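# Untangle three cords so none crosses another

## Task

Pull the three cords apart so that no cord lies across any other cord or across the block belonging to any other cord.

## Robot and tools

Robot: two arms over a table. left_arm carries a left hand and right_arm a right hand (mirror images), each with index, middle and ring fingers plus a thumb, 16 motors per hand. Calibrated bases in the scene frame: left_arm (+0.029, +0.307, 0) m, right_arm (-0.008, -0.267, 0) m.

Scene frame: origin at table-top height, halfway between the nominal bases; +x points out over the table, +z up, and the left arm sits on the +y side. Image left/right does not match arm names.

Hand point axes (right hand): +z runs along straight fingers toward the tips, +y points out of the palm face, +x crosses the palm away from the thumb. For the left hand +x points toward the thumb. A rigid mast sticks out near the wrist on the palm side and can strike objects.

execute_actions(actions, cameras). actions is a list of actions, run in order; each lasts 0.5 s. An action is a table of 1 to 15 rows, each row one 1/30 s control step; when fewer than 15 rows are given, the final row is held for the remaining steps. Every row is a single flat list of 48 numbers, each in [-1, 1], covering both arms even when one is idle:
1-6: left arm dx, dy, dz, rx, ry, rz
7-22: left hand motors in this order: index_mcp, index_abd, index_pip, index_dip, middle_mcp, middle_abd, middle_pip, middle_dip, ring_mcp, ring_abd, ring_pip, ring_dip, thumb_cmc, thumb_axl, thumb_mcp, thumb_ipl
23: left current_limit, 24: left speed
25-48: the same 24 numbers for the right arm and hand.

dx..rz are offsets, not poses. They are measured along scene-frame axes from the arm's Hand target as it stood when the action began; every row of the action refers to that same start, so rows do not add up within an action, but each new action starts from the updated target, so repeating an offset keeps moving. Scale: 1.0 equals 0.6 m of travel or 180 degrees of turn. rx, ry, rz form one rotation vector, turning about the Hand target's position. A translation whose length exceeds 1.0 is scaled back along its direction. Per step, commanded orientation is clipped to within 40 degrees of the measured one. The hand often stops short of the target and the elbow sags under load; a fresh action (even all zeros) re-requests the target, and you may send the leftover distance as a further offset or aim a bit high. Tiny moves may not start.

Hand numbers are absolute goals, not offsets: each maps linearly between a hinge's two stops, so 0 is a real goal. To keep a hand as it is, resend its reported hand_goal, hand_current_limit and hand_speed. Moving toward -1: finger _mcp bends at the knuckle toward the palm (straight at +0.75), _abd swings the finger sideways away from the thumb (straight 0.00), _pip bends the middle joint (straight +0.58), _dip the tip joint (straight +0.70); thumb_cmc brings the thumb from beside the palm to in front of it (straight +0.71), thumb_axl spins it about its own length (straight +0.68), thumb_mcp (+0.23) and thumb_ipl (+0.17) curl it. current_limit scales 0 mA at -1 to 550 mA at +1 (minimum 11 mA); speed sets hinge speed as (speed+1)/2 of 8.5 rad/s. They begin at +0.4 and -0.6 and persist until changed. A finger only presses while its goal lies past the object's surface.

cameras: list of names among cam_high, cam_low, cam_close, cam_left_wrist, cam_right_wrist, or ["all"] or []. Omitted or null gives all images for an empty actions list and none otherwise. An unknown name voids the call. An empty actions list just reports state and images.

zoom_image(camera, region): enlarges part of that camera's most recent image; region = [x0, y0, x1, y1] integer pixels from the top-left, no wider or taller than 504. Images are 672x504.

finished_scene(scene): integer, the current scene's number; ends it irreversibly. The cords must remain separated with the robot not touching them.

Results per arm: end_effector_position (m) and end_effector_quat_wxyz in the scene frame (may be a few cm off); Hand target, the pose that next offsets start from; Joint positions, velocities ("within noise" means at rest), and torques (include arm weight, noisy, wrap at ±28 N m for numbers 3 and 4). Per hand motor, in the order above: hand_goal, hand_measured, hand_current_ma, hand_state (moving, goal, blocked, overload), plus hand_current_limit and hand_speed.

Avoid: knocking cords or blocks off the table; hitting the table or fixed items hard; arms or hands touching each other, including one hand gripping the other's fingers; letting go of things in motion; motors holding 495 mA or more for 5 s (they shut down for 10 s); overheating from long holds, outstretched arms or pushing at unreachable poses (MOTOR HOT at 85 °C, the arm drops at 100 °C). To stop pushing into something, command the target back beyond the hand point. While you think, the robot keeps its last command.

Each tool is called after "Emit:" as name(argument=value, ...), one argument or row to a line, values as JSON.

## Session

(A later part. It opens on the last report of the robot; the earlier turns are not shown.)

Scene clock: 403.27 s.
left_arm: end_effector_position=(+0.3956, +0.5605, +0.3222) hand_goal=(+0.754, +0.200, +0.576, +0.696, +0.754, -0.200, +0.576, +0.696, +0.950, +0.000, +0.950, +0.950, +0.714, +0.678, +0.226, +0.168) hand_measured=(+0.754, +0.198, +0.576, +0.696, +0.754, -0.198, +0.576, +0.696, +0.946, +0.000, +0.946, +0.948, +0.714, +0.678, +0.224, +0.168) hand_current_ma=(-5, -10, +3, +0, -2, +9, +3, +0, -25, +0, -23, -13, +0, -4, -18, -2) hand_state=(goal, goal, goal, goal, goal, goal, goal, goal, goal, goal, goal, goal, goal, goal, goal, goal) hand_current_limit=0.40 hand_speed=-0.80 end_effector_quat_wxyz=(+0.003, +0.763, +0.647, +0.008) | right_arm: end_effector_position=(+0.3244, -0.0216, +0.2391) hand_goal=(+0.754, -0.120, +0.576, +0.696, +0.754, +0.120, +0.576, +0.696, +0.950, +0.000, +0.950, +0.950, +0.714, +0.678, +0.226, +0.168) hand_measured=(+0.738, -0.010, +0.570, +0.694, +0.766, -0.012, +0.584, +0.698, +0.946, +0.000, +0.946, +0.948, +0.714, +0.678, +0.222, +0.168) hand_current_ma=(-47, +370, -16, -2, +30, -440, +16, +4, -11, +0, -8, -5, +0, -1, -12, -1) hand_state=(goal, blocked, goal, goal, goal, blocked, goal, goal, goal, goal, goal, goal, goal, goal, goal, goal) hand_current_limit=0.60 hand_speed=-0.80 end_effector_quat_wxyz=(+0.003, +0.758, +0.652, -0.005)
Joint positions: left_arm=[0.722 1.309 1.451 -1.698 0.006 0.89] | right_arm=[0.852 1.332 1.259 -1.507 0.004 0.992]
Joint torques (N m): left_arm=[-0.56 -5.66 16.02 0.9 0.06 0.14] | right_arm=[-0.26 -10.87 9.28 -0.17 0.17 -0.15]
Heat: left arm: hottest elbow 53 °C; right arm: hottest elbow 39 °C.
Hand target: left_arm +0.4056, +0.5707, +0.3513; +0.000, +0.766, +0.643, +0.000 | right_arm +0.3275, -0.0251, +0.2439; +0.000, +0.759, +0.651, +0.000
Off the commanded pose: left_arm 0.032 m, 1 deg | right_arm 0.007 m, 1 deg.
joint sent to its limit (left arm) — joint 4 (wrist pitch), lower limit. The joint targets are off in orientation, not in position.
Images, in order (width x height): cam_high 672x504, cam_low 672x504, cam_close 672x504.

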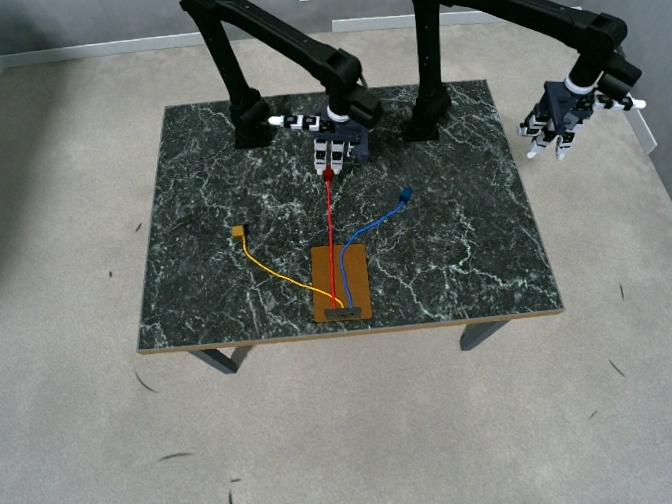

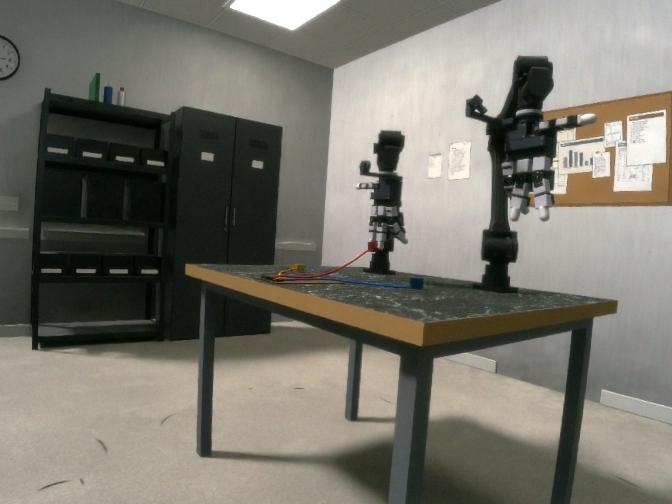

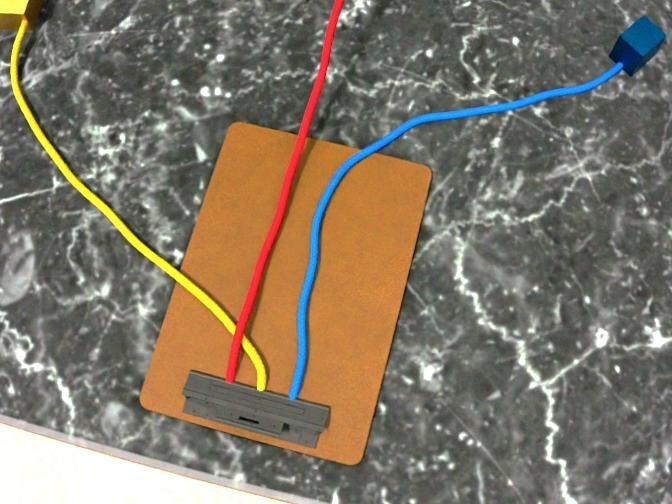

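Emit:
execute_actions(
  actions=[
    [[0,0,0,0,0,0,0.754,0.2,0.576,0.696,0.754,-0.2,0.576,0.696,0.95,0,0.95,0.95,0.714,0.678,0.226,0.168,0.4,-0.8,0.026,-0.0925,0,0,0,0.0695,0.754,-0.12,0.576,0.696,0.754,0.12,0.576,0.696,0.95,0,0.95,0.95,0.714,0.678,0.226,0.168,0.6,-0.8]],
    [[0,0,0,0,0,0,0.754,0.2,0.576,0.696,0.754,-0.2,0.576,0.696,0.95,0,0.95,0.95,0.714,0.678,0.226,0.168,0.4,-0.8,0.026,-0.0925,0,0,0,0.0695,0.754,-0.12,0.576,0.696,0.754,0.12,0.576,0.696,0.95,0,0.95,0.95,0.714,0.678,0.226,0.168,0.6,-0.8]],
    [[0,0,0,0,0,0,0.754,0.2,0.576,0.696,0.754,-0.2,0.576,0.696,0.95,0,0.95,0.95,0.714,0.678,0.226,0.168,0.4,-0.8,0.075,-0.086,0,0,0,0.064,0.754,-0.12,0.576,0.696,0.754,0.12,0.576,0.696,0.95,0,0.95,0.95,0.714,0.678,0.226,0.168,0.6,-0.8]],
    [[0,0,0,0,0,0,0.754,0.2,0.576,0.696,0.754,-0.2,0.576,0.696,0.95,0,0.95,0.95,0.714,0.678,0.226,0.168,0.4,-0.8,0.075,-0.086,0,0,0,0.064,0.754,-0.12,0.576,0.696,0.754,0.12,0.576,0.696,0.95,0,0.95,0.95,0.714,0.678,0.226,0.168,0.6,-0.8]],
    [[0,0,0,0,0,0,0.754,0.2,0.576,0.696,0.754,-0.2,0.576,0.696,0.95,0,0.95,0.95,0.714,0.678,0.226,0.168,0.4,-0.8,0.026,-0.083,0,0,0,0.033,0.754,-0.12,0.576,0.696,0.754,0.12,0.576,0.696,0.95,0,0.95,0.95,0.714,0.678,0.226,0.168,0.6,-0.8]],
    [[0,0,0,0,0,0,0.754,0.2,0.576,0.696,0.754,-0.2,0.576,0.696,0.95,0,0.95,0.95,0.714,0.678,0.226,0.168,0.4,-0.8,0.026,-0.083,0,0,0,0.033,0.754,-0.12,0.576,0.696,0.754,0.12,0.576,0.696,0.95,0,0.95,0.95,0.714,0.678,0.226,0.168,0.6,-0.8]],
  ],
  cameras=["cam_high","cam_close","cam_low"],
)

Emit:
zoom_image(
  camera="cam_high",
  region=[150, 140, 370, 330],
)

Scene clock: 416.90 s.
left_arm: end_effector_position=(+0.3956, +0.5605, +0.3222) hand_goal=(+0.754, +0.200, +0.576, +0.696, +0.754, -0.200, +0.576, +0.696, +0.950, +0.000, +0.950, +0.950, +0.714, +0.678, +0.226, +0.168) hand_measured=(+0.754, +0.198, +0.576, +0.696, +0.754, -0.198, +0.576, +0.696, +0.946, +0.000, +0.946, +0.948, +0.714, +0.678, +0.224, +0.168) hand_current_ma=(-5, -10, +3, +0, -2, +9, +3, +0, -25, +0, -23, -13, +0, -4, -18, -2) hand_state=(goal, goal, goal, goal, goal, goal, goal, goal, goal, goal, goal, goal, goal, goal, goal, goal) hand_current_limit=0.40 hand_speed=-0.80 end_effector_quat_wxyz=(+0.003, +0.763, +0.647, +0.008) | right_arm: end_effector_position=(+0.4665, -0.3248, +0.2196) hand_goal=(+0.754, -0.120, +0.576, +0.696, +0.754, +0.120, +0.576, +0.696, +0.950, +0.000, +0.950, +0.950, +0.714, +0.678, +0.226, +0.168) hand_measured=(+0.714, -0.014, +0.554, +0.688, +0.742, -0.012, +0.570, +0.694, +0.946, +0.000, +0.946, +0.948, +0.714, +0.678, +0.222, +0.168) hand_current_ma=(-135, +356, -61, -20, -30, -440, -16, -5, -10, +0, -7, -5, +0, -1, -12, -1) hand_state=(blocked, blocked, blocked, goal, goal, blocked, goal, goal, goal, goal, goal, goal, goal, goal, goal, goal) hand_current_limit=0.60 hand_speed=-0.80 end_effector_quat_wxyz=(-0.024, +0.328, +0.945, +0.002)
Joint positions: left_arm=[0.722 1.309 1.451 -1.698 0.006 0.89] | right_arm=[-0.258 1.471 1.353 -1.501 -0.007 -1.172]
Joint torques (N m): left_arm=[-0.38 -5.01 16.09 0.83 0.07 0.11] | right_arm=[-0.67 -12.28 13.71 -0.4 0.48 -0.23]
Heat: left arm: hottest elbow 54 °C; right arm: hottest elbow 40 °C.
Hand target: left_arm +0.4056, +0.5707, +0.3513; +0.000, +0.766, +0.643, +0.000 | right_arm +0.4799, -0.3390, +0.2439; +0.000, +0.333, +0.943, +0.000
Off the commanded pose: left_arm 0.032 m, 1 deg | right_arm 0.031 m, 3 deg.
joint sent to its limit (left arm) — joint 4 (wrist pitch), lower limit. The joint targets are off in orientation, not in position.
Images, in order (width x height): cam_high 672x504, cam_low 672x504, cam_close 672x504.

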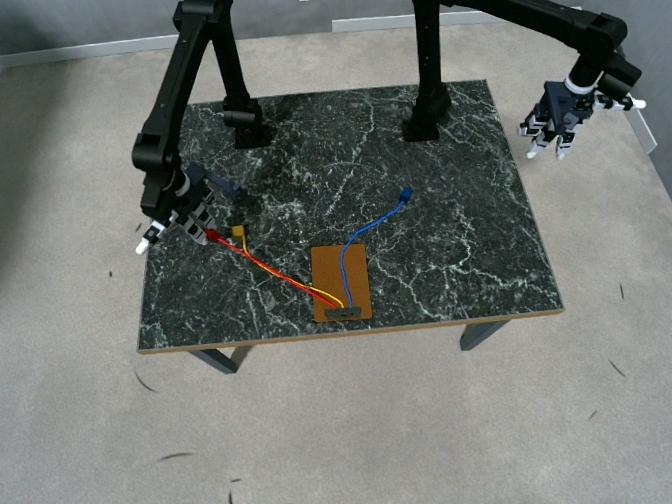

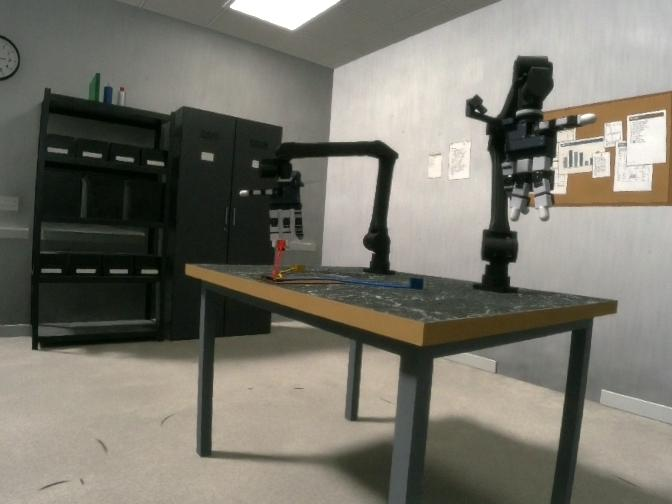

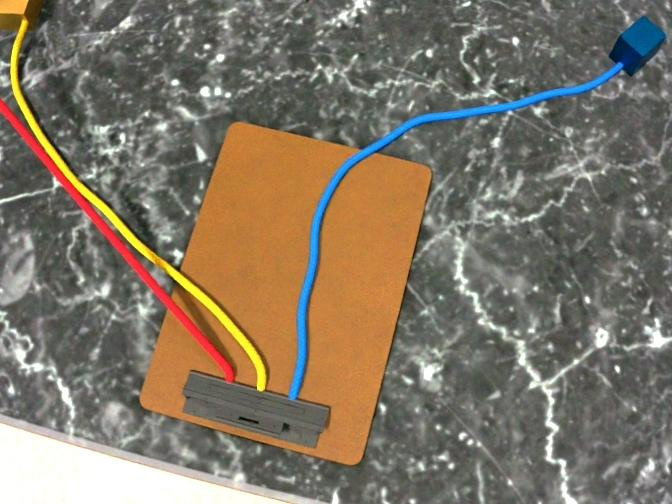

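Scaled by 2.291 from the camera's 672x504 image, which has a finer 960x720 frame.

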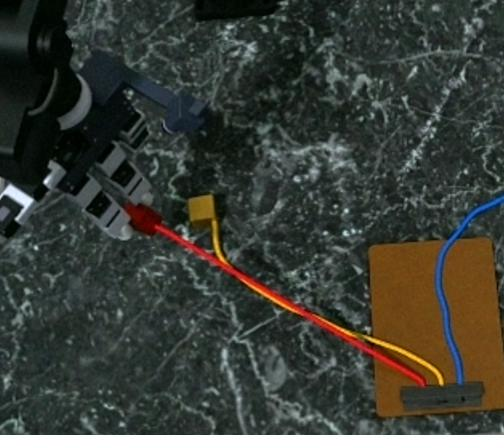

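Emit:
execute_actions(
  actions=[
    [[0,0,0,0,0,0,0.754,0.2,0.576,0.696,0.754,-0.2,0.576,0.696,0.95,0,0.95,0.95,0.714,0.678,0.226,0.168,0.4,-0.8,0.05,-0.008,0,0,0,0.035,0.754,-0.12,0.576,0.696,0.754,0.12,0.576,0.696,0.95,0,0.95,0.95,0.714,0.678,0.226,0.168,0.6,-0.8]],
    [[0,0,0,0,0,0,0.754,0.2,0.576,0.696,0.754,-0.2,0.576,0.696,0.95,0,0.95,0.95,0.714,0.678,0.226,0.168,0.4,-0.8,0.032,-0.004,-0.03,0,0,0.026,0.754,-0.12,0.576,0.696,0.754,0.12,0.576,0.696,0.95,0,0.95,0.95,0.714,0.678,0.226,0.168,0.6,-0.8]],
    [[0,0,0,0,0,0,0.754,0.2,0.576,0.696,0.754,-0.2,0.576,0.696,0.95,0,0.95,0.95,0.714,0.678,0.226,0.168,0.4,-0.8,0,0,-0.08,0,0,0,0.754,-0.12,0.576,0.696,0.754,0.12,0.576,0.696,0.95,0,0.95,0.95,0.714,0.678,0.226,0.168,0.6,-0.8]],
    [[0,0,0,0,0,0,0.754,0.2,0.576,0.696,0.754,-0.2,0.576,0.696,0.95,0,0.95,0.95,0.714,0.678,0.226,0.168,0.4,-0.8,0,0,-0.025,0,0,0,0.754,-0.12,0.576,0.696,0.754,0.12,0.576,0.696,0.95,0,0.95,0.95,0.714,0.678,0.226,0.168,0.6,-0.8]],
  ],
  cameras=["cam_high","cam_close","cam_low"],
)

Emit:
zoom_image(
  camera="cam_high",
  region=[150, 140, 370, 330],
)

Emit:
zoom_image(
  camera="cam_low",
  region=[200, 200, 340, 340],
)

Scene clock: 432.23 s.
left_arm: end_effector_position=(+0.3956, +0.5605, +0.3222) hand_goal=(+0.754, +0.200, +0.576, +0.696, +0.754, -0.200, +0.576, +0.696, +0.950, +0.000, +0.950, +0.950, +0.714, +0.678, +0.226, +0.168) hand_measured=(+0.754, +0.198, +0.576, +0.696, +0.754, -0.198, +0.576, +0.696, +0.946, +0.000, +0.946, +0.948, +0.714, +0.678, +0.224, +0.168) hand_current_ma=(-5, -10, +3, +0, -2, +9, +3, +0, -25, +0, -23, -13, +0, -4, -18, -2) hand_state=(goal, goal, goal, goal, goal, goal, goal, goal, goal, goal, goal, goal, goal, goal, goal, goal) hand_current_limit=0.40 hand_speed=-0.80 end_effector_quat_wxyz=(+0.003, +0.763, +0.647, +0.008) | right_arm: end_effector_position=(+0.5258, -0.3366, +0.1624) hand_goal=(+0.754, -0.120, +0.576, +0.696, +0.754, +0.120, +0.576, +0.696, +0.950, +0.000, +0.950, +0.950, +0.714, +0.678, +0.226, +0.168) hand_measured=(+0.732, -0.014, +0.564, +0.692, +0.760, -0.012, +0.580, +0.696, +0.946, +0.000, +0.946, +0.948, +0.714, +0.678, +0.222, +0.168) hand_current_ma=(-64, +356, -28, -10, +14, -440, +7, +1, -10, +0, -7, -5, +0, -1, -12, -1) hand_state=(blocked, blocked, goal, goal, goal, blocked, goal, goal, goal, goal, goal, goal, goal, goal, goal, goal) hand_current_limit=0.60 hand_speed=-0.80 end_effector_quat_wxyz=(-0.008, +0.237, +0.971, +0.001)
Joint positions: left_arm=[0.722 1.309 1.451 -1.698 0.006 0.89] | right_arm=[-0.266 1.668 1.429 -1.348 -0.001 -1.367]
Joint torques (N m): left_arm=[-0.44 -5.54 15.94 0.87 0.11 0.15] | right_arm=[-0.38 -14.92 9.01 0.68 0.24 -0.17]
Heat: left arm: hottest elbow 55 °C; right arm: hottest elbow 41 °C.
Hand target: left_arm +0.4056, +0.5707, +0.3513; +0.000, +0.766, +0.643, +0.000 | right_arm +0.5290, -0.3460, +0.1631; +0.000, +0.241, +0.971, +0.000
Off the commanded pose: left_arm 0.032 m, 1 deg | right_arm 0.010 m, 1 deg.
joint sent to its limit (left arm) — joint 4 (wrist pitch), lower limit. The joint targets are off in orientation, not in position.
Images, in order (width x height): cam_high 672x504, cam_low 672x504, cam_close 672x504.

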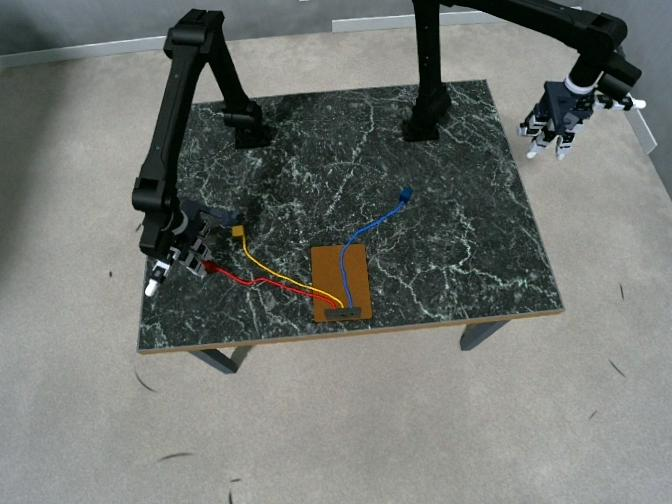

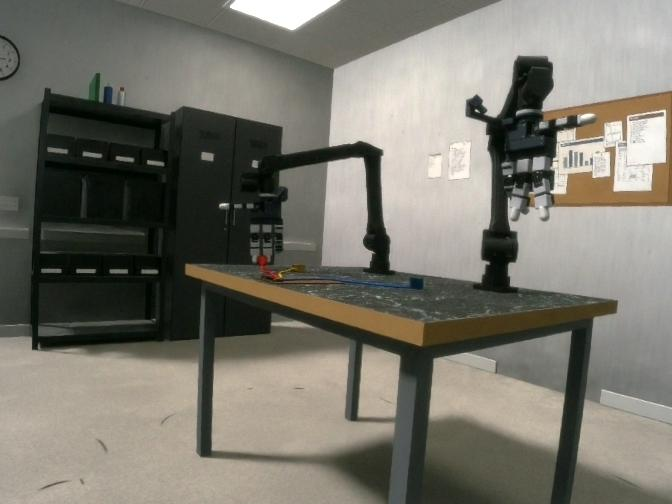

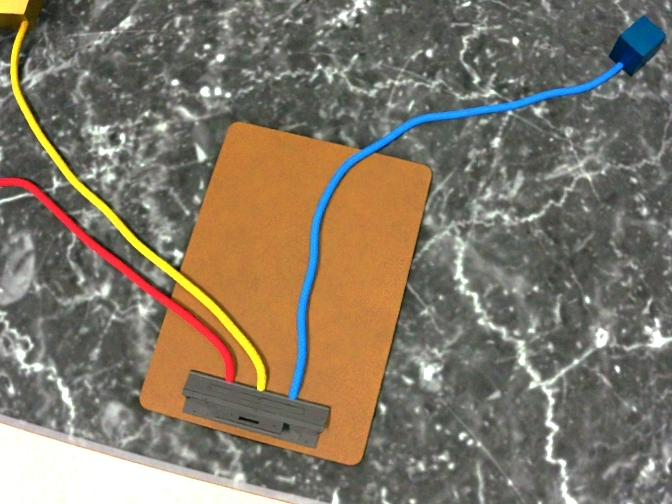

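Scaled by 2.291 from the camera's 672x504 image, which has a finer 960x720 frame.

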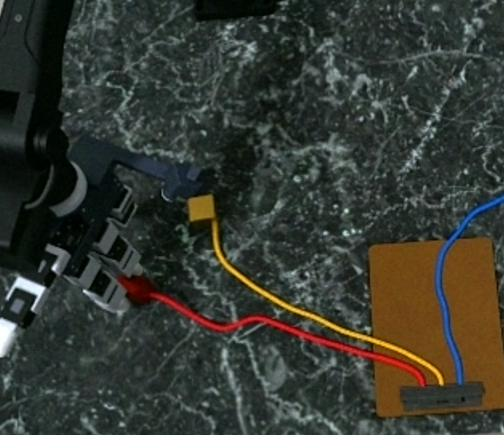

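Scaled by 3.600 from the camera's 672x504 image, which has a finer 960x720 frame.

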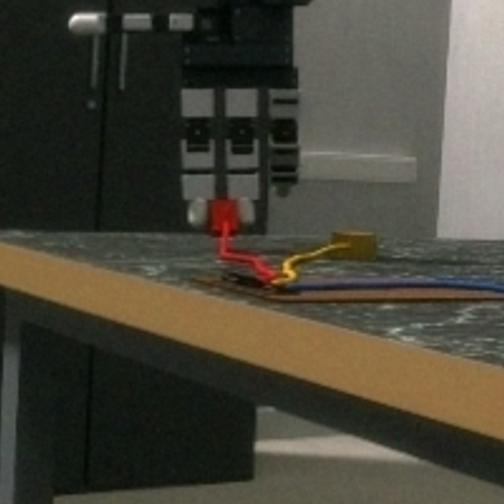

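Emit:
execute_actions(
  actions=[
    [[0,0,0,0,0,0,0.754,0.2,0.576,0.696,0.754,-0.2,0.576,0.696,0.95,0,0.95,0.95,0.714,0.678,0.226,0.168,0.4,-0.8,0,0,-0.02,0,0,0,0.754,-0.12,0.576,0.696,0.754,0.12,0.576,0.696,0.95,0,0.95,0.95,0.714,0.678,0.226,0.168,0.6,-0.8]],
    [[0,0,0,0,0,0,0.754,0.2,0.576,0.696,0.754,-0.2,0.576,0.696,0.95,0,0.95,0.95,0.714,0.678,0.226,0.168,0.4,-0.8,0,0,-0.008,0,0,0,0.754,-0.12,0.576,0.696,0.754,0.12,0.576,0.696,0.95,0,0.95,0.95,0.714,0.678,0.226,0.168,0.6,-0.8]],
  ],
  cameras=["cam_low"],
)

Emit:
zoom_image(
  camera="cam_low",
  region=[200, 200, 340, 340],
)

Scene clock: 439.87 s.
left_arm: end_effector_position=(+0.3956, +0.5605, +0.3222) hand_goal=(+0.754, +0.200, +0.576, +0.696, +0.754, -0.200, +0.576, +0.696, +0.950, +0.000, +0.950, +0.950, +0.714, +0.678, +0.226, +0.168) hand_measured=(+0.754, +0.198, +0.576, +0.696, +0.754, -0.198, +0.576, +0.696, +0.946, +0.000, +0.946, +0.948, +0.714, +0.678, +0.224, +0.168) hand_current_ma=(-5, -10, +3, +0, -2, +9, +3, +0, -25, +0, -23, -13, +0, -4, -18, -2) hand_state=(goal, goal, goal, goal, goal, goal, goal, goal, goal, goal, goal, goal, goal, goal, goal, goal) hand_current_limit=0.40 hand_speed=-0.80 end_effector_quat_wxyz=(+0.003, +0.763, +0.647, +0.008) | right_arm: end_effector_position=(+0.5271, -0.3369, +0.1502) hand_goal=(+0.754, -0.120, +0.576, +0.696, +0.754, +0.120, +0.576, +0.696, +0.950, +0.000, +0.950, +0.950, +0.714, +0.678, +0.226, +0.168) hand_measured=(+0.734, -0.014, +0.564, +0.692, +0.760, -0.012, +0.580, +0.696, +0.946, +0.000, +0.946, +0.948, +0.714, +0.678, +0.222, +0.168) hand_current_ma=(-63, +356, -27, -10, +14, -440, +7, +1, -10, +0, -7, -5, +0, -1, -12, -1) hand_state=(blocked, blocked, goal, goal, goal, blocked, goal, goal, goal, goal, goal, goal, goal, goal, goal, goal) hand_current_limit=0.60 hand_speed=-0.80 end_effector_quat_wxyz=(-0.005, +0.237, +0.971, +0.001)
Joint positions: left_arm=[0.722 1.309 1.451 -1.698 0.006 0.89] | right_arm=[-0.266 1.676 1.406 -1.311 -0.001 -1.368]
Joint torques (N m): left_arm=[-0.38 -5.36 16.1 0.77 0.09 0.13] | right_arm=[-0.44 -14.68 8.32 0.95 0.24 -0.17]
Heat: left arm: hottest elbow 56 °C; right arm: hottest elbow 40 °C.
Hand target: left_arm +0.4056, +0.5707, +0.3513; +0.000, +0.766, +0.643, +0.000 | right_arm +0.5292, -0.3461, +0.1463; +0.000, +0.241, +0.971, +0.000
Off the commanded pose: left_arm 0.032 m, 1 deg | right_arm 0.010 m, 1 deg.
joint sent to its limit (left arm) — joint 4 (wrist pitch), lower limit. The joint targets are off in orientation, not in position.
Images, in order (width x height): cam_low 672x504.

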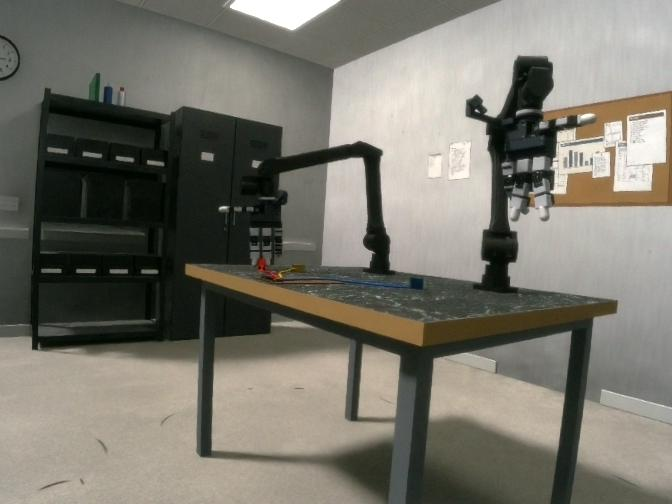

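Scaled by 3.600 from the camera's 672x504 image, which has a finer 960x720 frame.

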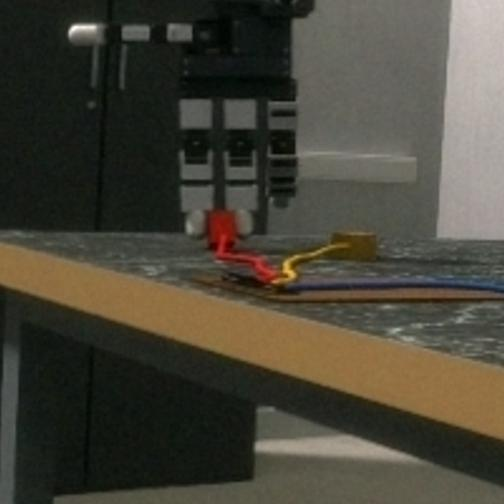

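Emit:
execute_actions(
  actions=[
    [[0,0,0,0,0,0,0.754,0.2,0.576,0.696,0.754,-0.2,0.576,0.696,0.95,0,0.95,0.95,0.714,0.678,0.226,0.168,0.4,-0.8,0,0,-0.007,0,0,0,0.754,-0.12,0.576,0.696,0.754,0.12,0.576,0.696,0.95,0,0.95,0.95,0.714,0.678,0.226,0.168,0.6,-0.8]],
  ],
)

Scene clock: 445.30 s.
left_arm: end_effector_position=(+0.3956, +0.5605, +0.3222) hand_goal=(+0.754, +0.200, +0.576, +0.696, +0.754, -0.200, +0.576, +0.696, +0.950, +0.000, +0.950, +0.950, +0.714, +0.678, +0.226, +0.168) hand_measured=(+0.754, +0.198, +0.576, +0.696, +0.754, -0.198, +0.576, +0.696, +0.946, +0.000, +0.946, +0.948, +0.714, +0.678, +0.224, +0.168) hand_current_ma=(-5, -10, +3, +0, -2, +9, +3, +0, -25, +0, -23, -13, +0, -4, -18, -2) hand_state=(goal, goal, goal, goal, goal, goal, goal, goal, goal, goal, goal, goal, goal, goal, goal, goal) hand_current_limit=0.40 hand_speed=-0.80 end_effector_quat_wxyz=(+0.003, +0.763, +0.647, +0.008) | right_arm: end_effector_position=(+0.5279, -0.3371, +0.1494) hand_goal=(+0.754, -0.120, +0.576, +0.696, +0.754, +0.120, +0.576, +0.696, +0.950, +0.000, +0.950, +0.950, +0.714, +0.678, +0.226, +0.168) hand_measured=(+0.734, -0.014, +0.564, +0.692, +0.760, -0.012, +0.580, +0.696, +0.946, +0.000, +0.946, +0.948, +0.714, +0.678, +0.222, +0.168) hand_current_ma=(-63, +356, -27, -10, +14, -440, +8, +1, -10, +0, -7, -5, +0, -1, -12, -1) hand_state=(blocked, blocked, goal, goal, goal, blocked, goal, goal, goal, goal, goal, goal, goal, goal, goal, goal) hand_current_limit=0.60 hand_speed=-0.80 end_effector_quat_wxyz=(-0.003, +0.237, +0.972, +0.001)
Joint positions: left_arm=[0.722 1.309 1.451 -1.698 0.006 0.89] | right_arm=[-0.266 1.676 1.403 -1.303 -0.001 -1.368]
Joint torques (N m): left_arm=[-0.44 -5.89 15.99 0.72 0.06 0.1] | right_arm=[-0.44 -14.51 7.91 1.07 0.23 -0.15]
Heat: left arm: hottest elbow 56 °C; right arm: hottest elbow 40 °C.
Hand target: left_arm +0.4056, +0.5707, +0.3513; +0.000, +0.766, +0.643, +0.000 | right_arm +0.5291, -0.3461, +0.1420; +0.000, +0.241, +0.971, +0.000
Off the commanded pose: left_arm 0.032 m, 1 deg | right_arm 0.012 m, 1 deg.
joint sent to its limit (left arm) — joint 4 (wrist pitch), lower limit. The joint targets are off in orientation, not in position.

Emit:
execute_actions(
  actions=[
    [[0,0,0,0,0,0,0.754,0.2,0.576,0.696,0.754,-0.2,0.576,0.696,0.95,0,0.95,0.95,0.714,0.678,0.226,0.168,0.4,-0.8,0,0,0.003,0,0,0,0.754,0.03,0.576,0.696,0.754,-0.03,0.576,0.696,0.95,0,0.95,0.95,0.714,0.678,0.226,0.168,0.4,-0.85]],
    [[0,0,0,0,0,0,0.754,0.2,0.576,0.696,0.754,-0.2,0.576,0.696,0.95,0,0.95,0.95,0.714,0.678,0.226,0.168,0.4,-0.8,0,0,0,0,0,0,0.754,0.2,0.576,0.696,0.754,-0.2,0.576,0.696,0.95,0,0.95,0.95,0.714,0.678,0.226,0.168,0.4,-0.75]],
    [[0,0,0,0,0,0,0.754,0.2,0.576,0.696,0.754,-0.2,0.576,0.696,0.95,0,0.95,0.95,0.714,0.678,0.226,0.168,0.4,-0.8,0,0,0,0,0,0,0.754,0.2,0.576,0.696,0.754,-0.2,0.576,0.696,0.95,0,0.95,0.95,0.714,0.678,0.226,0.168,0.4,-0.75]],
    [[0,0,0,0,0,0,0.754,0.2,0.576,0.696,0.754,-0.2,0.576,0.696,0.95,0,0.95,0.95,0.714,0.678,0.226,0.168,0.4,-0.8,0.006,-0.008,0.07,0,0,0,0.754,0.2,0.576,0.696,0.754,-0.2,0.576,0.696,0.95,0,0.95,0.95,0.714,0.678,0.226,0.168,0.4,-0.75]],
    [[0,0,0,0,0,0,0.754,0.2,0.576,0.696,0.754,-0.2,0.576,0.696,0.95,0,0.95,0.95,0.714,0.678,0.226,0.168,0.4,-0.8,0,0,0.1,0,0,0,0.754,0.2,0.576,0.696,0.754,-0.2,0.576,0.696,0.95,0,0.95,0.95,0.714,0.678,0.226,0.168,0.4,-0.75]],
  ],
  cameras=["cam_high","cam_close","cam_low"],
)

Emit:
zoom_image(
  camera="cam_high",
  region=[170, 160, 430, 340],
)

Scene clock: 457.93 s.
left_arm: end_effector_position=(+0.3956, +0.5605, +0.3222) hand_goal=(+0.754, +0.200, +0.576, +0.696, +0.754, -0.200, +0.576, +0.696, +0.950, +0.000, +0.950, +0.950, +0.714, +0.678, +0.226, +0.168) hand_measured=(+0.754, +0.198, +0.576, +0.696, +0.754, -0.198, +0.576, +0.696, +0.946, +0.000, +0.946, +0.948, +0.714, +0.678, +0.224, +0.168) hand_current_ma=(-5, -10, +3, +0, -2, +9, +3, +0, -25, +0, -23, -13, +0, -4, -18, -2) hand_state=(goal, goal, goal, goal, goal, goal, goal, goal, goal, goal, goal, goal, goal, goal, goal, goal) hand_current_limit=0.40 hand_speed=-0.80 end_effector_quat_wxyz=(+0.003, +0.763, +0.647, +0.008) | right_arm: end_effector_position=(+0.5231, -0.3397, +0.2273) hand_goal=(+0.754, +0.200, +0.576, +0.696, +0.754, -0.200, +0.576, +0.696, +0.950, +0.000, +0.950, +0.950, +0.714, +0.678, +0.226, +0.168) hand_measured=(+0.748, +0.196, +0.572, +0.694, +0.754, -0.194, +0.578, +0.696, +0.946, +0.000, +0.946, +0.948, +0.714, +0.678, +0.222, +0.168) hand_current_ma=(-13, -6, -6, -5, +1, +9, +5, +1, -10, +0, -7, -5, +0, -1, -12, -1) hand_state=(goal, goal, goal, goal, goal, goal, goal, goal, goal, goal, goal, goal, goal, goal, goal, goal) hand_current_limit=0.40 hand_speed=-0.75 end_effector_quat_wxyz=(-0.017, +0.238, +0.971, +0.001)
Joint positions: left_arm=[0.722 1.309 1.451 -1.698 0.006 0.89] | right_arm=[-0.273 1.648 1.578 -1.534 -0.001 -1.374]
Joint torques (N m): left_arm=[-0.79 -5.83 16.13 0.66 0.07 0.15] | right_arm=[-0.44 -14.74 13.07 -0.51 0.24 -0.18]
Heat: left arm: hottest elbow 56 °C; right arm: hottest elbow 40 °C.
Hand target: left_arm +0.4056, +0.5707, +0.3513; +0.000, +0.766, +0.643, +0.000 | right_arm +0.5327, -0.3510, +0.2458; +0.000, +0.241, +0.971, +0.000
Off the commanded pose: left_arm 0.032 m, 1 deg | right_arm 0.024 m, 2 deg.
joint sent to its limit (left arm) — joint 4 (wrist pitch), lower limit. The joint targets are off in orientation, not in position.
Images, in order (width x height): cam_high 672x504, cam_low 672x504, cam_close 672x504.

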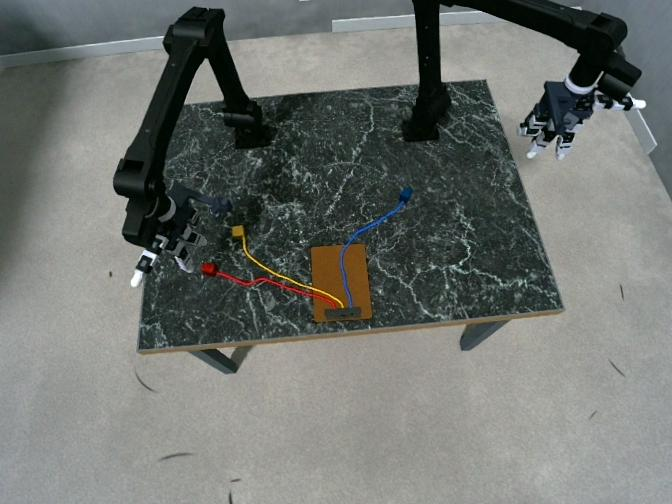

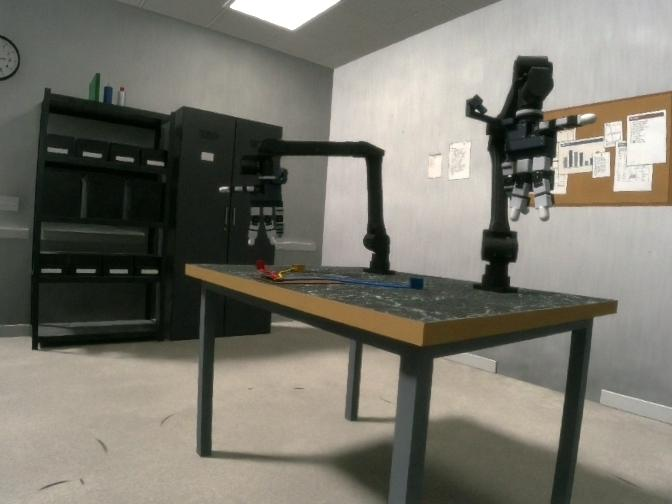

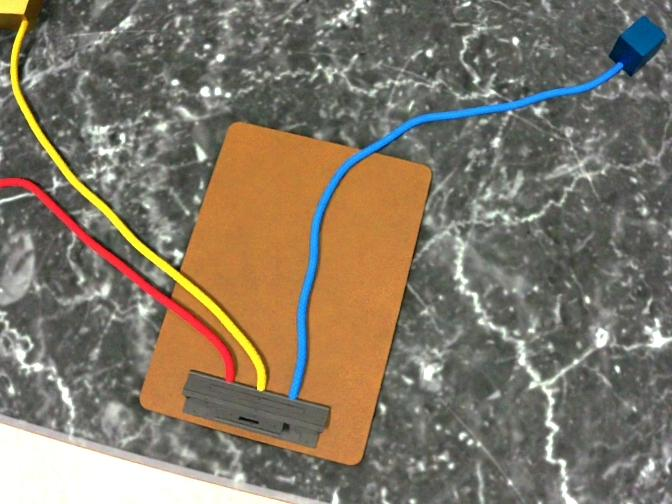

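Scaled by 1.938 from the camera's 672x504 image, which has a finer 960x720 frame.

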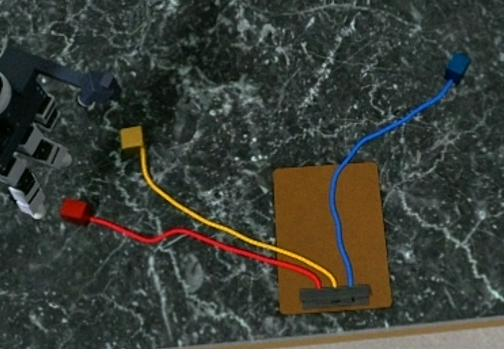

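Emit:
zoom_image(
  camera="cam_close",
  region=[0, 150, 320, 430],
)

Scaled by 1.575 from the camera's 672x504 image, which has a finer 960x720 frame.

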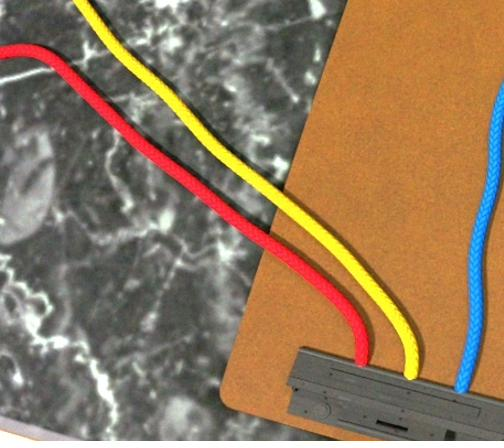

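All clear, no crossings.

Emit:
finished_scene(
  scene=2,
)

The scene is finished: the task was done.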